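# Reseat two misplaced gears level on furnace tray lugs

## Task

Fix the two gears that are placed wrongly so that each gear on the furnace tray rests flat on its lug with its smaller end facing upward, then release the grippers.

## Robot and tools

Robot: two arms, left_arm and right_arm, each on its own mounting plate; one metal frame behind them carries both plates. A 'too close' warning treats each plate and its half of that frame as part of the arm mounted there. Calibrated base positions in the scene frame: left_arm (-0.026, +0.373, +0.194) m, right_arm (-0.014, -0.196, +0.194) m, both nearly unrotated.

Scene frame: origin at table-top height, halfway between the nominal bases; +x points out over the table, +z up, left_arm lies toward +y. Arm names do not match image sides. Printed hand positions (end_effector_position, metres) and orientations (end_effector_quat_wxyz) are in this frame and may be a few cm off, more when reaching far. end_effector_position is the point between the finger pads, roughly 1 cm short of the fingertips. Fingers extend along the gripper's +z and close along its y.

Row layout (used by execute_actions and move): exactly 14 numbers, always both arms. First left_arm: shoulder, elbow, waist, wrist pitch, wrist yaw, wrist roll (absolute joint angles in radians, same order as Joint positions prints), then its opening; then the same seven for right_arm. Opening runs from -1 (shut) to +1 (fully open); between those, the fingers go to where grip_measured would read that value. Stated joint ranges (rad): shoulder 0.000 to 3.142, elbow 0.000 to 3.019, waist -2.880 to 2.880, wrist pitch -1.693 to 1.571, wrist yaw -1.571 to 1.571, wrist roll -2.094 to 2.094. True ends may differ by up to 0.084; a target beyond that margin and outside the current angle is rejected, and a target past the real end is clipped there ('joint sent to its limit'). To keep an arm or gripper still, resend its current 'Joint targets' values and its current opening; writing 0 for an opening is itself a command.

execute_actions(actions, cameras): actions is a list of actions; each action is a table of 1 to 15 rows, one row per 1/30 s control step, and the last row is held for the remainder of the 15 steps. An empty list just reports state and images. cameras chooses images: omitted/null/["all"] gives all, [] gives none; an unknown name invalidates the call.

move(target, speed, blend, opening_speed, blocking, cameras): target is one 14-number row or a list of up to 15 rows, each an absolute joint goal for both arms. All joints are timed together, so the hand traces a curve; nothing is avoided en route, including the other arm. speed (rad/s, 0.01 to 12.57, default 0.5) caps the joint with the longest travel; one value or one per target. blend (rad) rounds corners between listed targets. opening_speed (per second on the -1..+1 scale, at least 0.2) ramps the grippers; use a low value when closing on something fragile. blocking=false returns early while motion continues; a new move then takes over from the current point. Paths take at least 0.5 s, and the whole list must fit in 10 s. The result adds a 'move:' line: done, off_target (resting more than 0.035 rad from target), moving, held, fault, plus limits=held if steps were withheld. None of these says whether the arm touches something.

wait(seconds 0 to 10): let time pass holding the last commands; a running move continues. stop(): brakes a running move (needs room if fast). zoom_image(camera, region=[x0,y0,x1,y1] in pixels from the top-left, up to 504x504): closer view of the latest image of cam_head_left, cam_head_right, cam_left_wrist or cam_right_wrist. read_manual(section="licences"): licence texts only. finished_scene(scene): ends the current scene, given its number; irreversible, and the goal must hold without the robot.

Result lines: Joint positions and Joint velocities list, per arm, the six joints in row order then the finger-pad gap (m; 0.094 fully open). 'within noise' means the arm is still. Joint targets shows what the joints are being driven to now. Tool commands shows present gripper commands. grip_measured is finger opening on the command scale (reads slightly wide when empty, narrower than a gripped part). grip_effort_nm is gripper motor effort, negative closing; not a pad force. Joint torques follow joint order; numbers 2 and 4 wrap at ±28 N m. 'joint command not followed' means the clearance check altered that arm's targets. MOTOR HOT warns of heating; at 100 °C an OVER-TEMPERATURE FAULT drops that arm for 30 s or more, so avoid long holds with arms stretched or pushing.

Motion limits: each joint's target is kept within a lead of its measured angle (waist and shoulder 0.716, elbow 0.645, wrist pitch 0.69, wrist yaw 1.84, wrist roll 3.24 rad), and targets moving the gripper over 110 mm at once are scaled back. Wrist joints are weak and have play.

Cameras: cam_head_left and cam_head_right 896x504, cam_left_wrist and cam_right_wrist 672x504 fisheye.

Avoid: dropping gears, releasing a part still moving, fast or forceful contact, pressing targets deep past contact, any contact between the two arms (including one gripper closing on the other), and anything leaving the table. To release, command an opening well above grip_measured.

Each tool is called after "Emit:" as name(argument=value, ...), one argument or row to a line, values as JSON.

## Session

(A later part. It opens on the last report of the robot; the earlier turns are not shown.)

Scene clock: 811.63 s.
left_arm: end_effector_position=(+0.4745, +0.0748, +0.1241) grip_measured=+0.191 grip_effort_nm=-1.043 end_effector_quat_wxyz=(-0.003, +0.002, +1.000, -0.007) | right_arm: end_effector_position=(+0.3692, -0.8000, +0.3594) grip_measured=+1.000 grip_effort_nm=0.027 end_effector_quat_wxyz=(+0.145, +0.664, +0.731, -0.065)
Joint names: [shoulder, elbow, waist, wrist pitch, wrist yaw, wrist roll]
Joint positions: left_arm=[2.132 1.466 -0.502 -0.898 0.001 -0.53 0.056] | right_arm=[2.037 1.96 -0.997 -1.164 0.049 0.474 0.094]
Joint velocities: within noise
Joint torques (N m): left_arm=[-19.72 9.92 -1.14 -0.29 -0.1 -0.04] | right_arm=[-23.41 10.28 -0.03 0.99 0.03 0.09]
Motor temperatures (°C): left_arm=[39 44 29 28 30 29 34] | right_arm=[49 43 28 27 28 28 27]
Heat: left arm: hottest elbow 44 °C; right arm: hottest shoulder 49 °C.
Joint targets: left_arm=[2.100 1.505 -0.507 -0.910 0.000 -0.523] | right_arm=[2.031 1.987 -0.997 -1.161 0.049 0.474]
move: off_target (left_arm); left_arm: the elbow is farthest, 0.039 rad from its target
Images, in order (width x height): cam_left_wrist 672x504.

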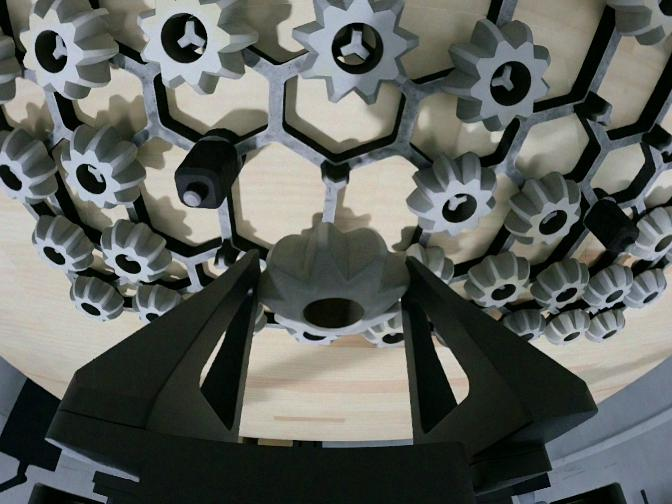

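Emit:
move(
  target=[
    [1.95,1.20,-0.35,-0.20,0.3,-0.3,0.03,2.0,1.5,-0.997,-0.6,-0.2,0.7,0.8],
    [1.8227,0.451,-0.153,1.3715,1.386,0,0.03,1.813,0.42,-0.6,1.3925,-1.37,1.571,0.65],
  ],
  speed=[0.4,0.5],
  blend=0.15,
)

Scene clock: 827.13 s.
left_arm: end_effector_position=(+0.2997, +0.1378, +0.2847) grip_measured=+0.190 grip_effort_nm=-1.057 end_effector_quat_wxyz=(+0.479, +0.478, +0.522, -0.520) | right_arm: end_effector_position=(+0.3764, -0.2610, +0.2878) grip_measured=+0.651 grip_effort_nm=-0.037 end_effector_quat_wxyz=(+0.266, +0.293, +0.647, +0.652)
Joint names: [shoulder, elbow, waist, wrist pitch, wrist yaw, wrist roll]
Joint positions: left_arm=[1.852 0.451 -0.162 1.342 1.374 -0.016 0.056] | right_arm=[1.826 0.424 -0.605 1.366 -1.359 1.559 0.078]
Joint velocities: within noise
Joint torques (N m): left_arm=[-11.34 2.41 0.09 3.02 0.3 0.06] | right_arm=[-11.05 2.26 0.73 2.33 -0.14 0.13]
Motor temperatures (°C): left_arm=[40 44 29 29 30 29 34] | right_arm=[49 43 28 27 28 28 27]
Heat: left arm: hottest elbow 44 °C; right arm: hottest shoulder 49 °C.
Joint targets: left_arm=[1.823 0.451 -0.153 1.370 1.380 -0.001] | right_arm=[1.813 0.420 -0.600 1.393 -1.362 1.571]
move: done

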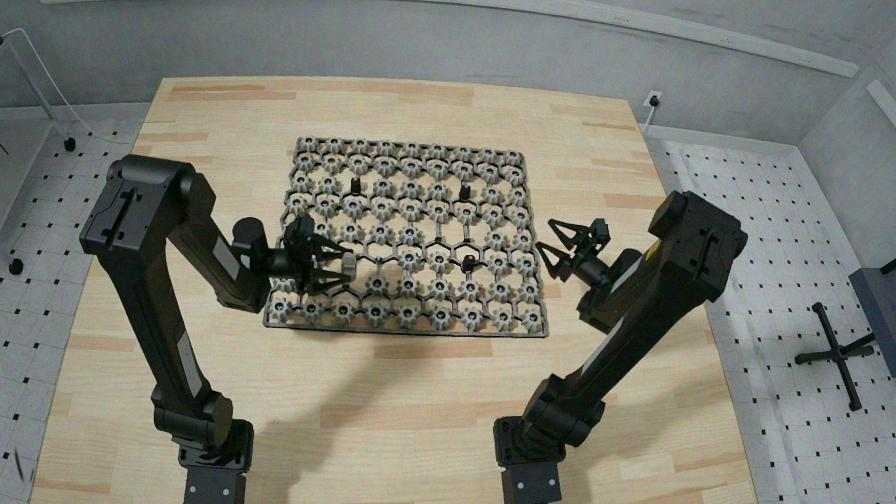

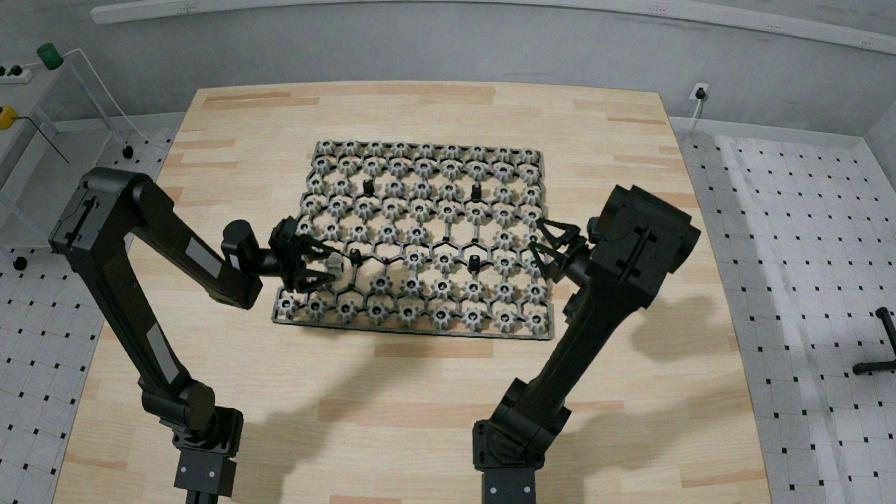

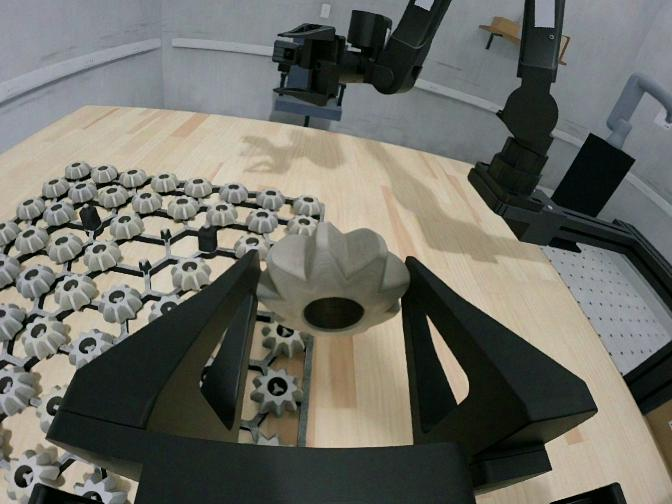

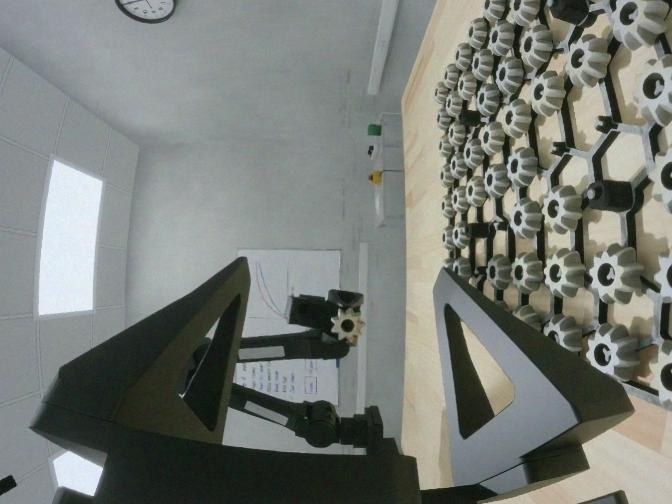

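Emit:
move(
  target=[
    [1.8227,0.451,-0.153,1.3715,1.386,0,0.03,1.813,0.42,0.197,1.3925,-1.37,1.571,0.65],
    [1.8227,0.451,-0.153,1.3715,1.386,0,0.03,1.8558,0.478,0.3725,1.378,-1.1985,1.571,0.65],
  ],
  speed=[0.4,0.15],
)

Scene clock: 834.53 s.
left_arm: end_effector_position=(+0.2990, +0.1378, +0.2848) grip_measured=+0.190 grip_effort_nm=-1.057 end_effector_quat_wxyz=(+0.478, +0.480, +0.520, -0.520) | right_arm: end_effector_position=(+0.2949, +0.0950, +0.2892) grip_measured=+0.651 grip_effort_nm=-0.032 end_effector_quat_wxyz=(-0.013, +0.005, +0.707, +0.707)
Joint names: [shoulder, elbow, waist, wrist pitch, wrist yaw, wrist roll]
Joint positions: left_arm=[1.852 0.451 -0.162 1.342 1.379 -0.014 0.056] | right_arm=[1.848 0.455 0.368 1.364 -1.211 1.559 0.078]
Joint velocities: within noise
Joint torques (N m): left_arm=[-11.4 2.41 -0.03 3.03 0.35 0.05] | right_arm=[-9.82 4.52 0.15 1.89 0.09 0.13]
Motor temperatures (°C): left_arm=[39 43 29 29 30 29 34] | right_arm=[48 42 28 28 28 28 27]
Heat: left arm: hottest elbow 43 °C; right arm: hottest shoulder 48 °C.
Joint targets: left_arm=[1.823 0.451 -0.153 1.372 1.386 0.001] | right_arm=[1.856 0.478 0.373 1.376 -1.207 1.571]
move: done

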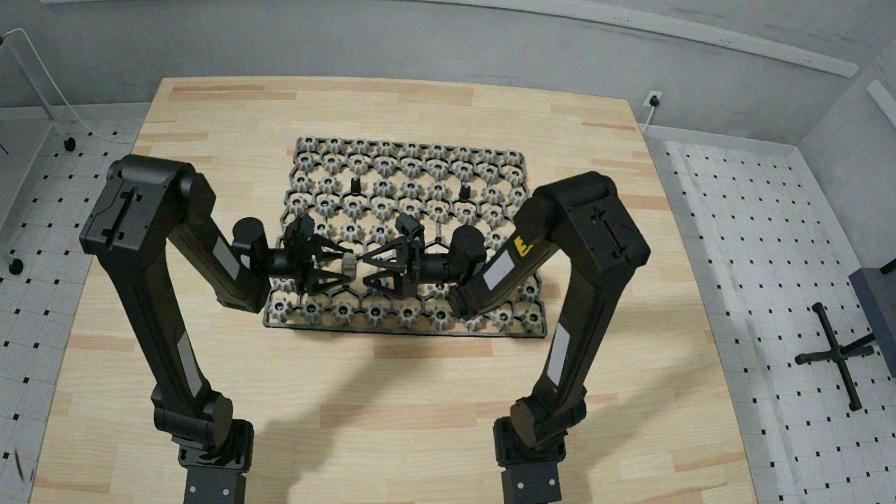

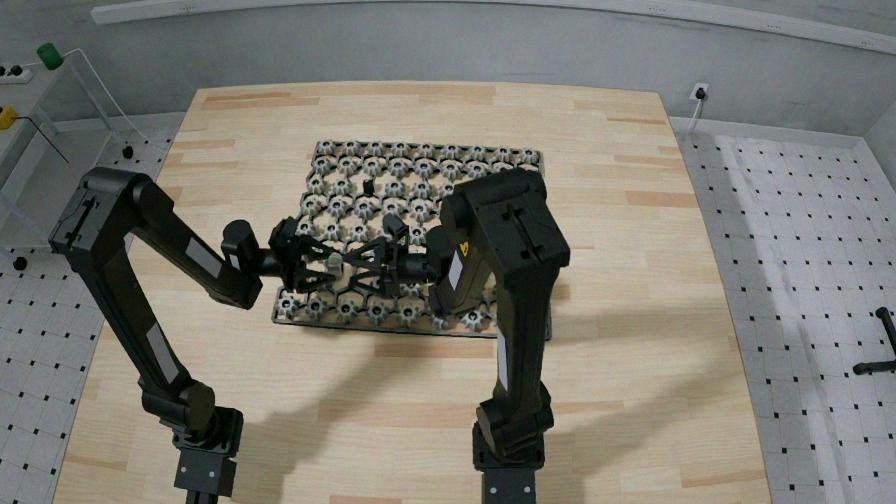

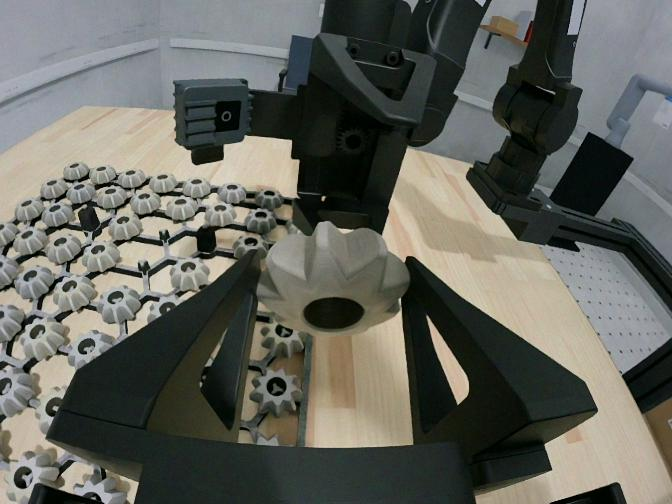

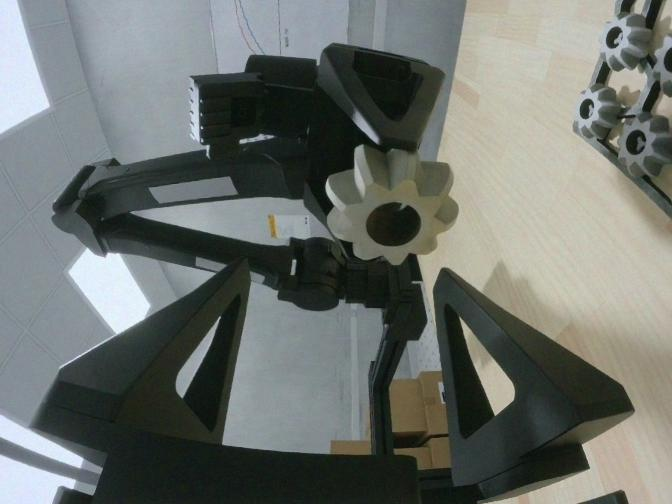

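Emit:
move(
  target=[1.8227,0.451,-0.153,1.3715,1.386,0,0.03,1.971,0.527,0.3715,1.473,-1.192,1.571,0.65],
  speed=0.12,
  cameras=["cam_right_wrist","cam_left_wrist"],
)

Scene clock: 855.57 s.
left_arm: end_effector_position=(+0.2990, +0.1378, +0.2848) grip_measured=+0.190 grip_effort_nm=-1.057 end_effector_quat_wxyz=(+0.478, +0.480, +0.520, -0.520) | right_arm: end_effector_position=(+0.3107, +0.1005, +0.2653) grip_measured=+0.651 grip_effort_nm=-0.037 end_effector_quat_wxyz=(-0.002, +0.006, +0.705, +0.709)
Joint names: [shoulder, elbow, waist, wrist pitch, wrist yaw, wrist roll]
Joint positions: left_arm=[1.852 0.451 -0.162 1.342 1.379 -0.014 0.056] | right_arm=[1.966 0.506 0.368 1.445 -1.195 1.559 0.078]
Joint velocities: within noise
Joint torques (N m): left_arm=[-11.4 2.43 -0.03 3.06 0.36 0.06] | right_arm=[-11.16 3.95 0.5 2.5 0.09 0.13]
Motor temperatures (°C): left_arm=[38 40 29 29 31 29 34] | right_arm=[46 40 28 28 28 28 27]
Heat: left arm: hottest elbow 40 °C; right arm: hottest shoulder 46 °C.
Joint targets: left_arm=[1.823 0.451 -0.153 1.371 1.386 0.000] | right_arm=[1.971 0.527 0.372 1.474 -1.191 1.571]
move: done
Images, in order (width x height): cam_left_wrist 672x504, cam_right_wrist 672x504.

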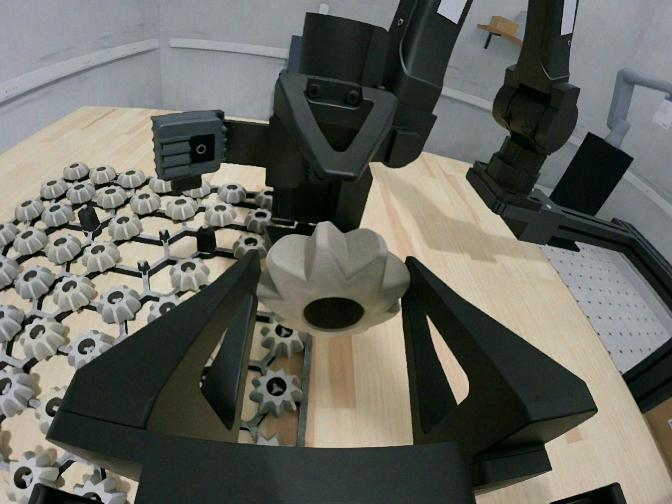

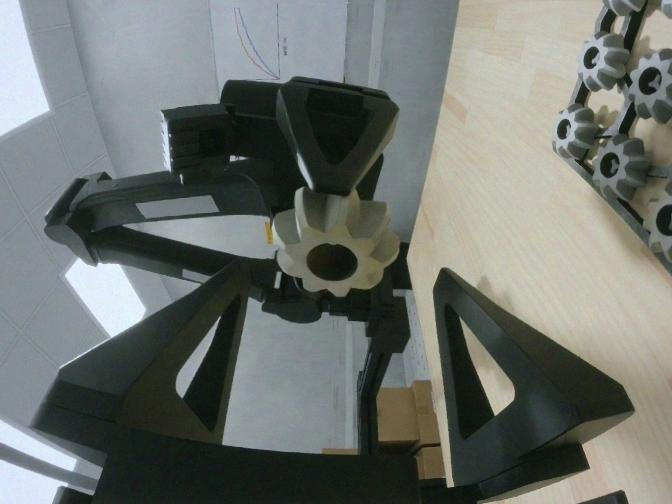

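Emit:
move(
  target=[
    [1.8227,0.451,-0.153,1.3715,1.386,0,0.03,1.983,0.552,0.43,1.462,-1.138,1.571,0.65],
    [1.8227,0.451,-0.153,1.3715,1.386,0,0.03,1.99,0.567,0.467,1.458,-1.105,1.571,0.65],
  ],
  speed=0.08,
  cameras=["cam_right_wrist","cam_left_wrist"],
)

Scene clock: 864.63 s.
left_arm: end_effector_position=(+0.2990, +0.1378, +0.2848) grip_measured=+0.190 grip_effort_nm=-1.057 end_effector_quat_wxyz=(+0.478, +0.480, +0.520, -0.520) | right_arm: end_effector_position=(+0.3087, +0.1363, +0.2666) grip_measured=+0.651 grip_effort_nm=-0.032 end_effector_quat_wxyz=(+0.002, -0.004, +0.702, +0.712)
Joint names: [shoulder, elbow, waist, wrist pitch, wrist yaw, wrist roll]
Joint positions: left_arm=[1.852 0.451 -0.162 1.342 1.379 -0.014 0.056] | right_arm=[1.982 0.545 0.461 1.445 -1.109 1.559 0.078]
Joint velocities: within noise
Joint torques (N m): left_arm=[-11.34 2.43 0.15 3.07 0.36 0.05] | right_arm=[-11.4 4.15 0.79 1.95 0.11 0.12]
Motor temperatures (°C): left_arm=[38 40 29 29 31 29 34] | right_arm=[46 40 28 28 28 28 27]
Heat: left arm: hottest elbow 40 °C; right arm: hottest shoulder 46 °C.
Joint targets: left_arm=[1.823 0.451 -0.153 1.372 1.386 0.000] | right_arm=[1.990 0.567 0.467 1.458 -1.105 1.571]
move: done
Images, in order (width x height): cam_left_wrist 672x504, cam_right_wrist 672x504.

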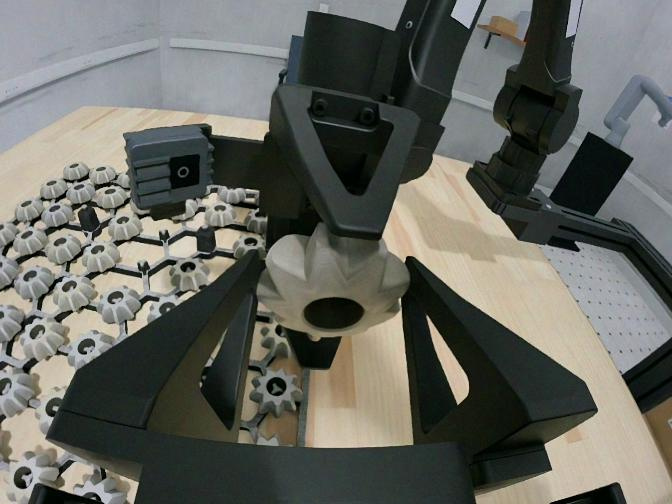

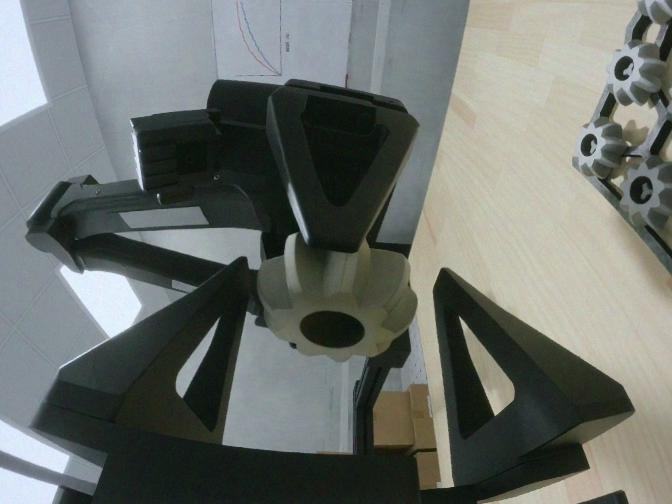

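Emit:
move(
  target=[
    [1.8227,0.451,-0.153,1.3715,1.386,0,0.03,1.983,0.567,0.467,1.458,-1.105,1.571,0.65],
    [1.8227,0.451,-0.153,1.3715,1.386,0,0.03,1.983,0.567,0.467,1.458,-1.105,1.571,0.03],
  ],
  opening_speed=0.25,
  speed=0.05,
  cameras=["cam_right_wrist","cam_left_wrist"],
)

Scene clock: 873.03 s.
left_arm: end_effector_position=(+0.2996, +0.1391, +0.2848) grip_measured=+0.190 grip_effort_nm=-1.043 end_effector_quat_wxyz=(+0.478, +0.479, +0.521, -0.520) | right_arm: end_effector_position=(+0.3104, +0.1371, +0.2682) grip_measured=+0.200 grip_effort_nm=-0.989 end_effector_quat_wxyz=(+0.005, -0.007, +0.701, +0.713)
Joint names: [shoulder, elbow, waist, wrist pitch, wrist yaw, wrist roll]
Joint positions: left_arm=[1.852 0.451 -0.158 1.342 1.38 -0.014 0.056] | right_arm=[1.981 0.55 0.461 1.447 -1.109 1.557 0.056]
Joint velocities: within noise
Joint torques (N m): left_arm=[-11.4 2.4 -0.32 3.04 0.36 0.04] | right_arm=[-12.04 3.84 0.73 1.98 0.11 0.13]
Motor temperatures (°C): left_arm=[38 39 29 29 31 29 34] | right_arm=[45 39 28 28 28 28 28]
Heat: left arm: hottest elbow 39 °C; right arm: hottest shoulder 45 °C.
Joint targets: left_arm=[1.823 0.451 -0.153 1.372 1.387 0.000] | right_arm=[1.983 0.567 0.467 1.460 -1.106 1.569]
move: done
Images, in order (width x height): cam_left_wrist 672x504, cam_right_wrist 672x504.

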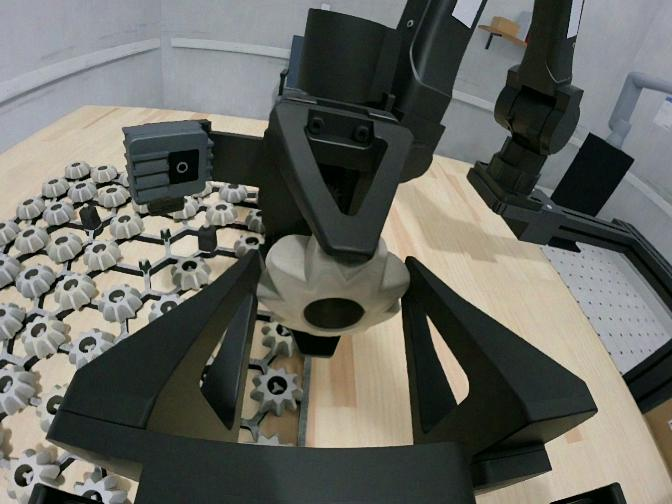

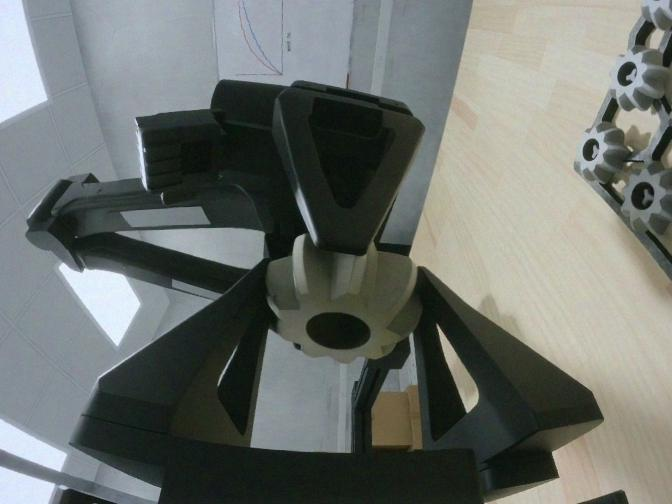

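Emit:
move(
  target=[
    [1.8227,0.451,-0.153,1.3715,1.386,0,0.03,1.983,0.567,0.467,1.458,-1.105,1.571,0.03],
    [1.8227,0.451,-0.153,1.3715,1.386,0,0.85,1.983,0.567,0.467,1.458,-1.105,1.571,0.03],
    [1.8227,0.451,-0.153,1.3715,1.386,0,0.85,1.971,0.527,0.3715,1.473,-1.192,1.571,0.03],
    [1.8227,0.451,-0.153,1.3715,1.386,0,0.85,1.824,0.445,0.207,1.40,-1.357,1.571,0.03],
  ],
  opening_speed=0.4,
  speed=[0.1,0.1,0.12,0.25],
)

Scene clock: 883.37 s.
left_arm: end_effector_position=(+0.3002, +0.1390, +0.2913) grip_measured=+0.847 grip_effort_nm=0.110 end_effector_quat_wxyz=(+0.487, +0.485, +0.513, -0.515) | right_arm: end_effector_position=(+0.3109, +0.0439, +0.2934) grip_measured=+0.200 grip_effort_nm=-0.999 end_effector_quat_wxyz=(+0.007, +0.001, +0.703, +0.711)
Joint names: [shoulder, elbow, waist, wrist pitch, wrist yaw, wrist roll]
Joint positions: left_arm=[1.836 0.451 -0.158 1.354 1.38 -0.014 0.087] | right_arm=[1.846 0.447 0.209 1.409 -1.347 1.56 0.056]
Joint velocities: within noise
Joint torques (N m): left_arm=[-10.23 2.55 -0.26 2.52 0.26 0.05] | right_arm=[-12.69 2.54 -0.09 1.2 -0.14 0.12]
Motor temperatures (°C): left_arm=[37 39 29 29 31 29 34] | right_arm=[44 39 28 28 28 28 28]
Heat: left arm: hottest elbow 39 °C; right arm: hottest shoulder 44 °C.
Joint targets: left_arm=[1.823 0.451 -0.153 1.373 1.385 0.000] | right_arm=[1.824 0.445 0.207 1.398 -1.350 1.572]
move: done

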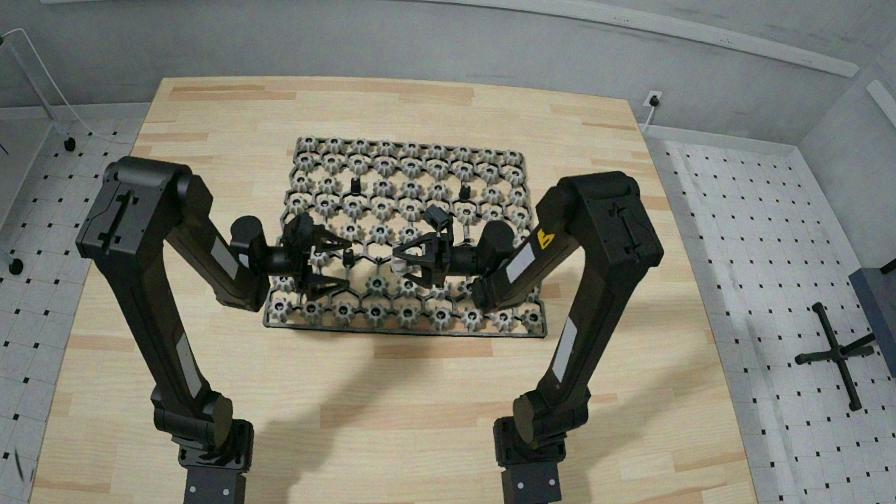

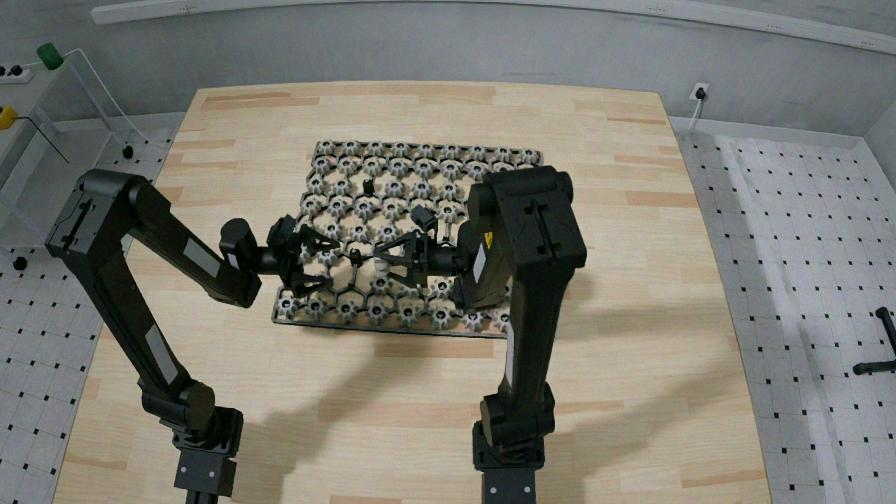

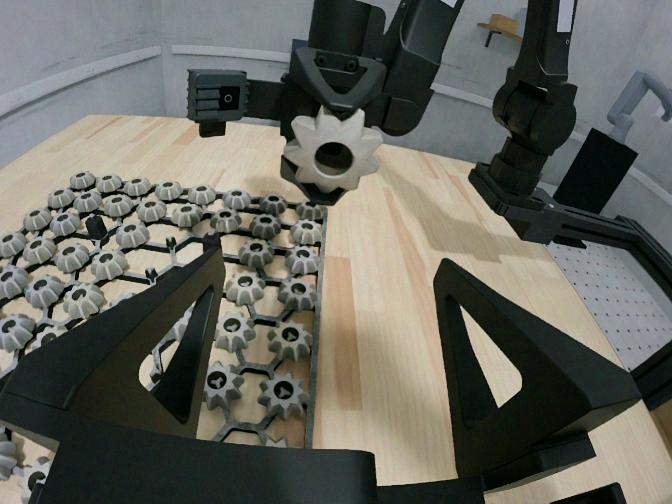

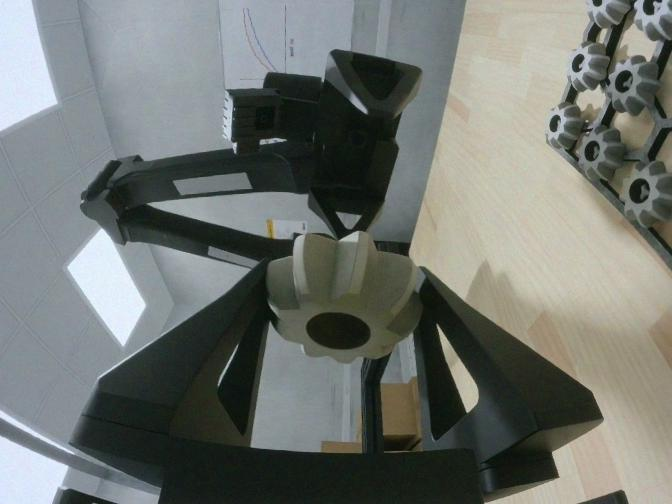

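Emit:
move(
  target=[
    [1.75,0.6,0.5,0.3,0.7,0,0.85,1.824,0.445,0.207,1.40,-1.357,1.571,0.03],
    [1.6,0.87,0.7,-0.84,0,0,0.9,1.9,0.95,0.3,0.2,-0.5,1.0,0.03],
    [1.6,0.87,0.7,-0.84,0,0,0.9,2.10,1.415,0.482,-0.82,0,0.49,0.03],
  ],
  speed=[0.5,0.45,0.4],
  blend=[0.1,0.05,0],
)

Scene clock: 900.03 s.
left_arm: end_effector_position=(+0.2641, +0.5954, +0.1785) grip_measured=+0.897 grip_effort_nm=0.120 end_effector_quat_wxyz=(-0.025, -0.331, +0.943, -0.016) | right_arm: end_effector_position=(+0.4794, +0.0625, +0.1049) grip_measured=+0.199 grip_effort_nm=-1.004 end_effector_quat_wxyz=(+0.001, +0.012, +1.000, +0.010)
Joint names: [shoulder, elbow, waist, wrist pitch, wrist yaw, wrist roll]
Joint positions: left_arm=[1.614 0.83 0.694 -0.829 0.013 -0.013 0.089] | right_arm=[2.109 1.358 0.477 -0.802 -0.003 0.503 0.056]
Joint velocities: within noise
Joint torques (N m): left_arm=[-11.22 9.2 -0.09 -0.38 -0.22 0.01] | right_arm=[-20.6 10.03 1.32 -0.21 0.09 -0.01]
Motor temperatures (°C): left_arm=[37 39 29 29 30 29 33] | right_arm=[44 39 28 28 28 28 29]
Heat: left arm: hottest elbow 39 °C; right arm: hottest shoulder 44 °C.
Joint targets: left_arm=[1.600 0.870 0.700 -0.840 0.008 0.000] | right_arm=[2.100 1.415 0.482 -0.818 -0.001 0.491]
move: off_target (left_arm, right_arm); blend cut to 0 rad at target 2; target 2's new numbers were sent with left_arm's elbow 0.040 rad from that target; left_arm: the elbow is farthest, 0.040 rad from its target; right_arm: the elbow is farthest, 0.057 rad from its target

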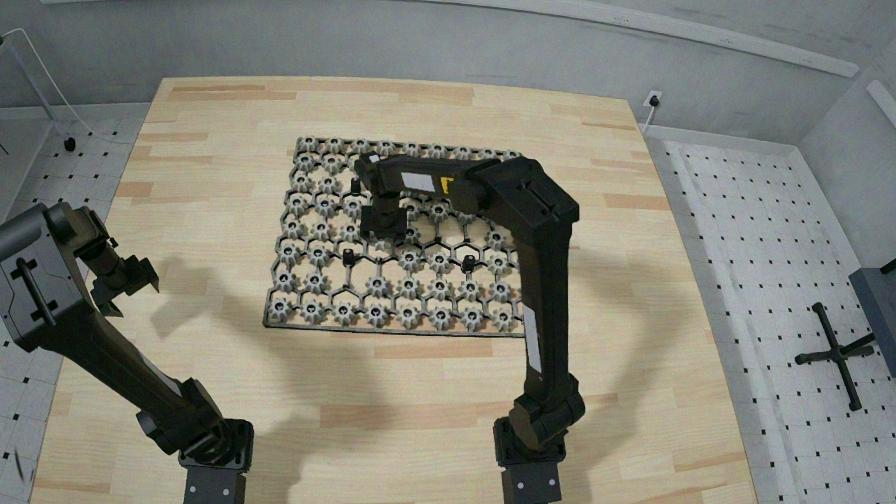

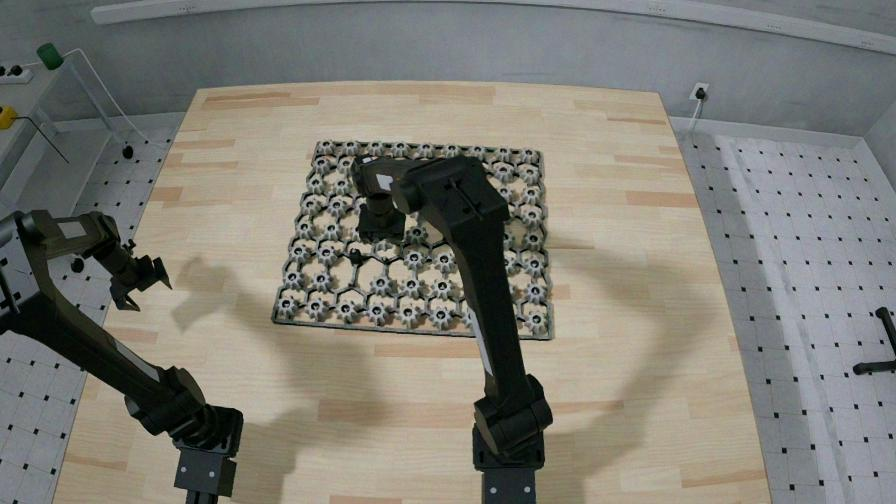

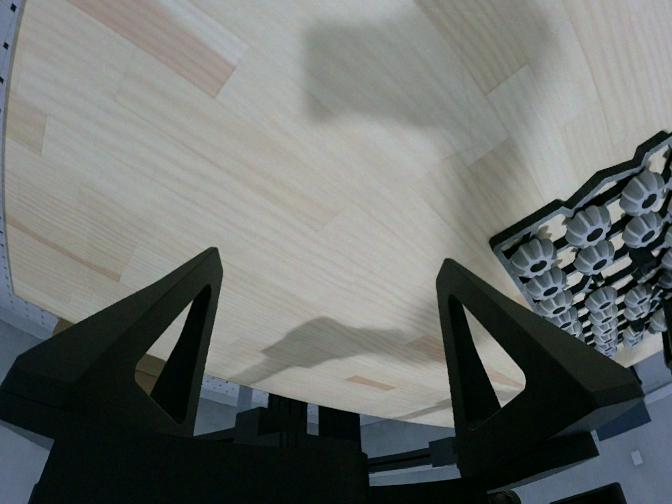

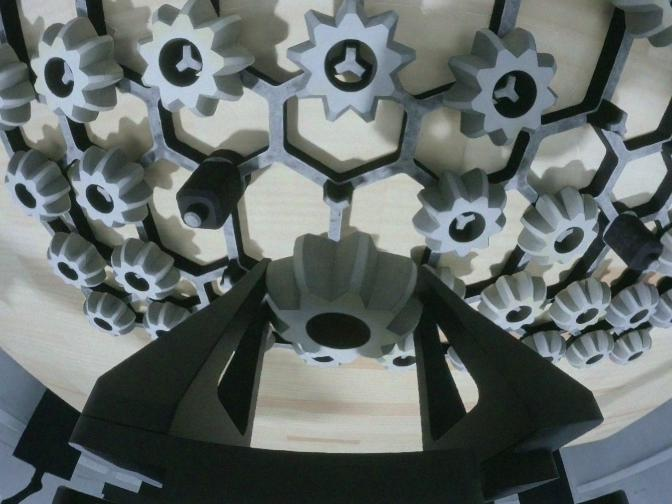

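Emit:
move(
  target=[1.6,0.87,0.7,-0.84,0,0,0.9,2.177,1.335,0.492,-0.727,0,0.49,0.03],
  speed=0.1,
  cameras=["cam_right_wrist"],
)

Emit:
zoom_image(
  camera="cam_right_wrist",
  region=[200, 130, 460, 390],
)

Scene clock: 913.47 s.
left_arm: end_effector_position=(+0.2631, +0.5966, +0.1785) grip_measured=+0.897 grip_effort_nm=0.105 end_effector_quat_wxyz=(-0.026, -0.331, +0.943, -0.012) | right_arm: end_effector_position=(+0.4609, +0.0583, +0.0549) grip_measured=+0.199 grip_effort_nm=-0.999 end_effector_quat_wxyz=(-0.020, +0.007, +1.000, -0.001)
Joint names: [shoulder, elbow, waist, wrist pitch, wrist yaw, wrist roll]
Joint positions: left_arm=[1.614 0.83 0.694 -0.829 0.004 -0.013 0.089] | right_arm=[2.192 1.334 0.484 -0.744 -0.003 0.502 0.056]
Joint velocities: within noise
Joint torques (N m): left_arm=[-11.22 9.18 -0.03 -0.38 -0.22 0.02] | right_arm=[-21.01 5.49 0.91 0.9 0.08 -0.01]
Motor temperatures (°C): left_arm=[37 39 29 29 30 29 33] | right_arm=[44 39 28 27 28 28 29]
Heat: left arm: hottest elbow 39 °C; right arm: hottest shoulder 44 °C.
Joint targets: left_arm=[1.600 0.870 0.700 -0.840 -0.001 0.000] | right_arm=[2.177 1.335 0.492 -0.727 -0.001 0.490]
move: off_target (left_arm); left_arm: the elbow is farthest, 0.040 rad from its target
Images, in order (width x height): cam_right_wrist 672x504.

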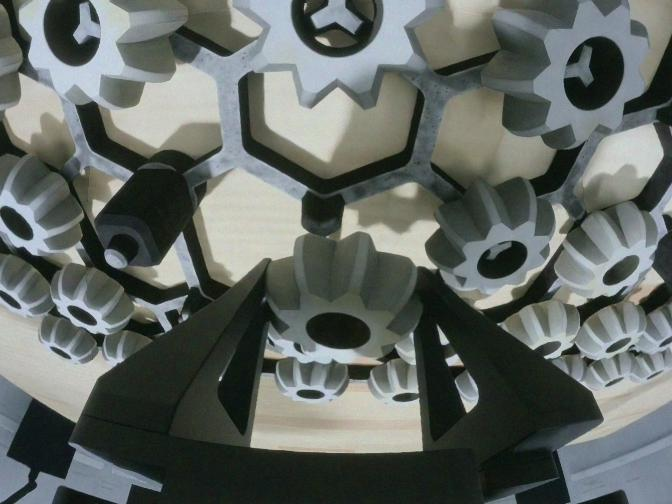

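Scaled by 1.938 from the camera's 672x504 image, which has a finer 960x720 frame.

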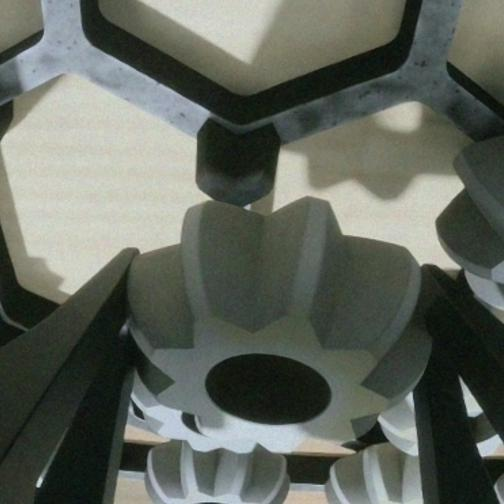

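Emit:
move(
  target=[
    [1.6,0.87,0.7,-0.84,0,0,0.9,2.13,1.34,0.492,-0.76,0,0.49,0.03],
    [1.6,0.87,0.7,-0.84,0,0,0.9,2.158,1.407,0.497,-0.738,0,0.48,0.03],
  ],
  speed=0.1,
  cameras=["cam_right_wrist"],
)

Emit:
zoom_image(
  camera="cam_right_wrist",
  region=[200, 130, 460, 390],
)

Scene clock: 924.00 s.
left_arm: end_effector_position=(+0.2631, +0.5966, +0.1785) grip_measured=+0.897 grip_effort_nm=0.115 end_effector_quat_wxyz=(-0.026, -0.331, +0.943, -0.012) | right_arm: end_effector_position=(+0.4761, +0.0692, +0.0734) grip_measured=+0.199 grip_effort_nm=-0.984 end_effector_quat_wxyz=(+0.001, -0.001, +1.000, +0.010)
Joint names: [shoulder, elbow, waist, wrist pitch, wrist yaw, wrist roll]
Joint positions: left_arm=[1.614 0.83 0.694 -0.829 0.004 -0.013 0.089] | right_arm=[2.168 1.357 0.489 -0.744 -0.003 0.491 0.056]
Joint velocities: within noise
Joint torques (N m): left_arm=[-11.16 9.18 -0.03 -0.42 -0.19 0.02] | right_arm=[-21.42 9.24 0.79 0.58 0.08 0]
Motor temperatures (°C): left_arm=[37 40 29 28 30 29 33] | right_arm=[44 39 28 27 28 28 29]
Heat: left arm: hottest elbow 40 °C; right arm: hottest shoulder 44 °C.
Joint targets: left_arm=[1.600 0.870 0.700 -0.840 0.000 0.000] | right_arm=[2.158 1.407 0.497 -0.738 -0.001 0.479]
move: off_target (left_arm, right_arm); left_arm: the elbow is farthest, 0.040 rad from its target; right_arm: the elbow is farthest, 0.050 rad from its target
Images, in order (width x height): cam_right_wrist 672x504.

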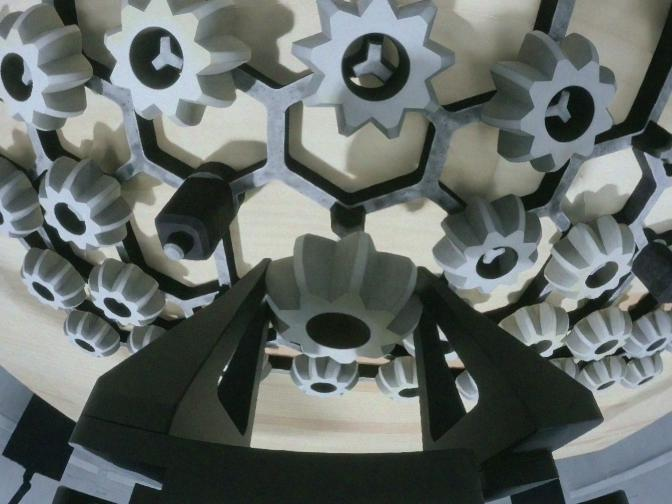

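Scaled by 1.938 from the camera's 672x504 image, which has a finer 960x720 frame.

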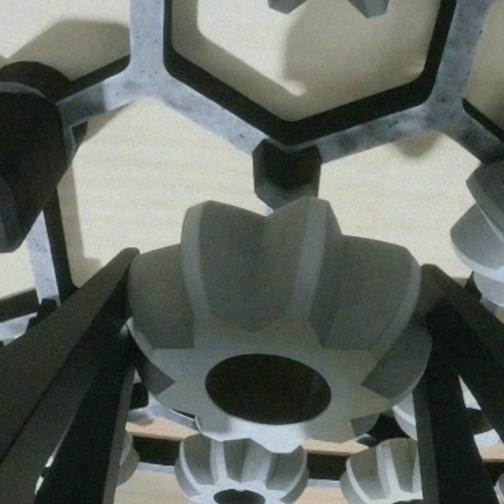

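Emit:
move(
  target=[1.6,0.87,0.7,-0.84,0,0,0.9,2.192,1.396,0.496,-0.704,0,0.48,0.03],
  speed=0.06,
  cameras=["cam_right_wrist"],
)

Emit:
zoom_image(
  camera="cam_right_wrist",
  region=[200, 130, 460, 390],
)

Scene clock: 935.70 s.
left_arm: end_effector_position=(+0.2631, +0.5966, +0.1785) grip_measured=+0.897 grip_effort_nm=0.115 end_effector_quat_wxyz=(-0.026, -0.331, +0.943, -0.012) | right_arm: end_effector_position=(+0.4724, +0.0675, +0.0543) grip_measured=+0.199 grip_effort_nm=-0.989 end_effector_quat_wxyz=(-0.005, -0.001, +1.000, +0.007)
Joint names: [shoulder, elbow, waist, wrist pitch, wrist yaw, wrist roll]
Joint positions: left_arm=[1.614 0.83 0.694 -0.829 0.004 -0.013 0.089] | right_arm=[2.204 1.357 0.489 -0.722 -0.003 0.491 0.056]
Joint velocities: within noise
Joint torques (N m): left_arm=[-11.22 9.22 -0.03 -0.4 -0.19 0.03] | right_arm=[-21.6 8.28 0.79 0.99 0.08 -0.01]
Motor temperatures (°C): left_arm=[37 40 29 28 30 29 33] | right_arm=[44 40 28 27 28 28 29]
Heat: left arm: hottest elbow 40 °C; right arm: hottest shoulder 44 °C.
Joint targets: left_arm=[1.600 0.870 0.700 -0.840 0.000 0.000] | right_arm=[2.192 1.396 0.496 -0.704 -0.001 0.480]
move: off_target (left_arm, right_arm); left_arm: the elbow is farthest, 0.040 rad from its target; right_arm: the elbow is farthest, 0.039 rad from its target
Images, in order (width x height): cam_right_wrist 672x504.

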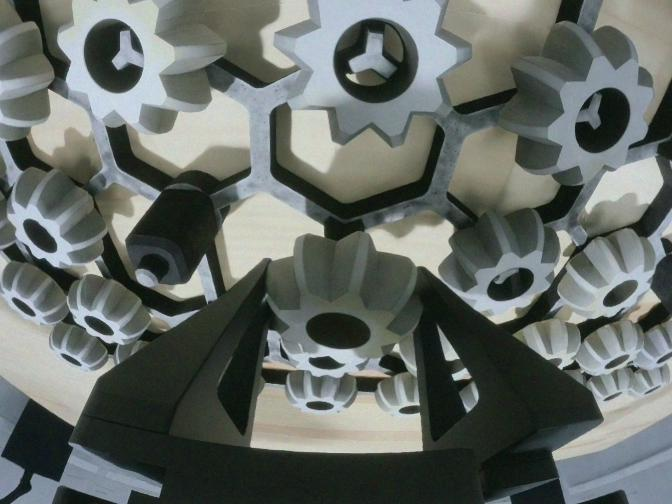

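Scaled by 1.938 from the camera's 672x504 image, which has a finer 960x720 frame.

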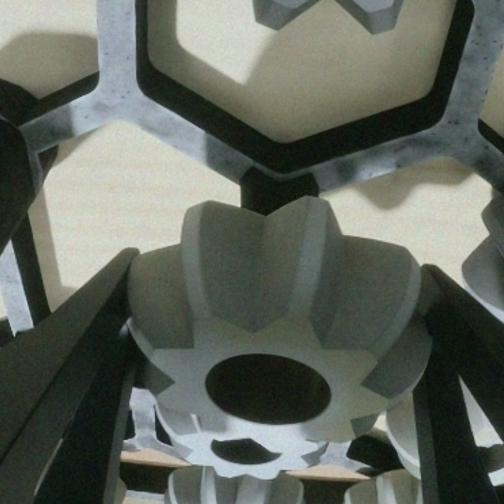

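Emit:
move(
  target=[1.6,0.87,0.7,-0.84,0,0,0.9,2.211,1.394,0.496,-0.685,0,0.48,0.03],
  speed=0.05,
  cameras=["cam_right_wrist"],
)

Emit:
zoom_image(
  camera="cam_right_wrist",
  region=[200, 130, 460, 390],
)

Scene clock: 942.77 s.
left_arm: end_effector_position=(+0.2631, +0.5966, +0.1785) grip_measured=+0.897 grip_effort_nm=0.115 end_effector_quat_wxyz=(-0.026, -0.331, +0.943, -0.012) | right_arm: end_effector_position=(+0.4719, +0.0674, +0.0446) grip_measured=+0.199 grip_effort_nm=-0.999 end_effector_quat_wxyz=(-0.005, -0.001, +1.000, +0.007)
Joint names: [shoulder, elbow, waist, wrist pitch, wrist yaw, wrist roll]
Joint positions: left_arm=[1.614 0.83 0.694 -0.829 0.004 -0.013 0.089] | right_arm=[2.223 1.357 0.489 -0.704 -0.003 0.491 0.056]
Joint velocities: within noise
Joint torques (N m): left_arm=[-11.16 9.2 -0.03 -0.39 -0.19 0.02] | right_arm=[-21.42 7.68 0.85 1.01 0.08 -0.01]
Motor temperatures (°C): left_arm=[37 41 29 28 30 29 33] | right_arm=[46 40 28 27 28 28 30]
Heat: left arm: hottest elbow 41 °C; right arm: hottest shoulder 46 °C.
Joint targets: left_arm=[1.600 0.870 0.700 -0.840 0.000 0.000] | right_arm=[2.211 1.394 0.496 -0.685 -0.001 0.480]
move: off_target (left_arm, right_arm); left_arm: the elbow is farthest, 0.040 rad from its target; right_arm: the elbow is farthest, 0.037 rad from its target
Images, in order (width x height): cam_right_wrist 672x504.

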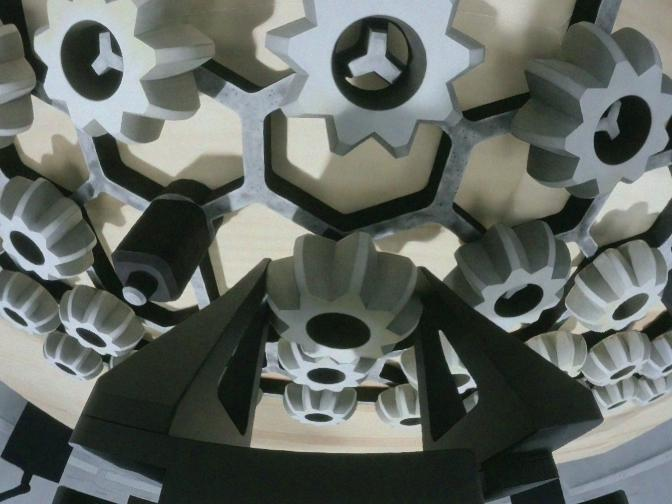

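Scaled by 1.938 from the camera's 672x504 image, which has a finer 960x720 frame.

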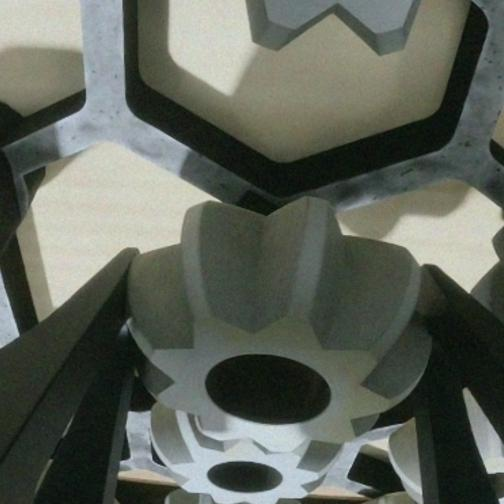

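Emit:
move(
  target=[1.6,0.87,0.7,-0.84,0,0,0.9,2.233,1.396,0.496,-0.665,0,0.48,0.03],
  speed=0.05,
  cameras=["cam_right_wrist"],
)

Emit:
zoom_image(
  camera="cam_right_wrist",
  region=[200, 130, 460, 390],
)

Scene clock: 948.93 s.
left_arm: end_effector_position=(+0.2631, +0.5966, +0.1785) grip_measured=+0.897 grip_effort_nm=0.105 end_effector_quat_wxyz=(-0.026, -0.331, +0.943, -0.012) | right_arm: end_effector_position=(+0.4722, +0.0677, +0.0348) grip_measured=+0.199 grip_effort_nm=-0.994 end_effector_quat_wxyz=(-0.003, -0.001, +1.000, +0.008)
Joint names: [shoulder, elbow, waist, wrist pitch, wrist yaw, wrist roll]
Joint positions: left_arm=[1.614 0.83 0.694 -0.829 0.004 -0.013 0.089] | right_arm=[2.241 1.357 0.489 -0.681 -0.003 0.491 0.056]
Joint velocities: within noise
Joint torques (N m): left_arm=[-11.16 9.2 -0.15 -0.38 -0.19 0.03] | right_arm=[-21.07 8.02 0.85 0.91 0.07 0]
Motor temperatures (°C): left_arm=[37 41 29 28 30 29 33] | right_arm=[47 40 28 27 28 28 30]
Heat: left arm: hottest elbow 41 °C; right arm: hottest shoulder 47 °C.
Joint targets: left_arm=[1.600 0.870 0.700 -0.840 0.000 0.000] | right_arm=[2.233 1.396 0.496 -0.666 -0.001 0.480]
move: off_target (left_arm, right_arm); left_arm: the elbow is farthest, 0.040 rad from its target; right_arm: the elbow is farthest, 0.039 rad from its target
Images, in order (width x height): cam_right_wrist 672x504.

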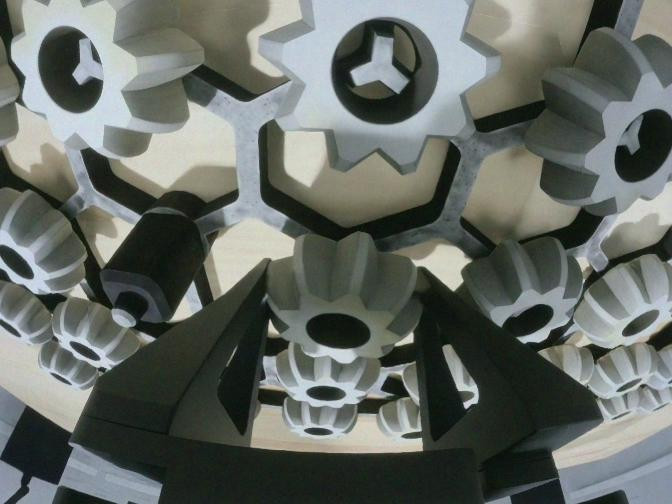

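Scaled by 1.938 from the camera's 672x504 image, which has a finer 960x720 frame.

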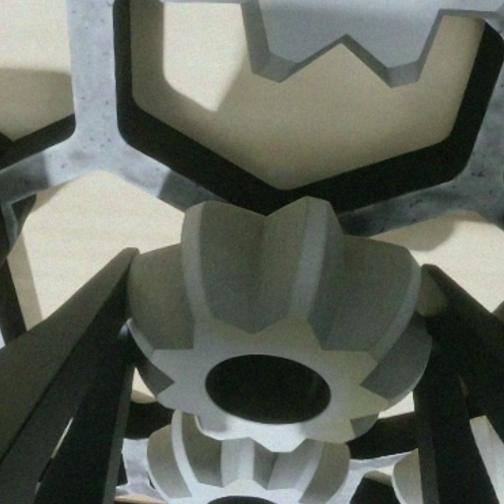

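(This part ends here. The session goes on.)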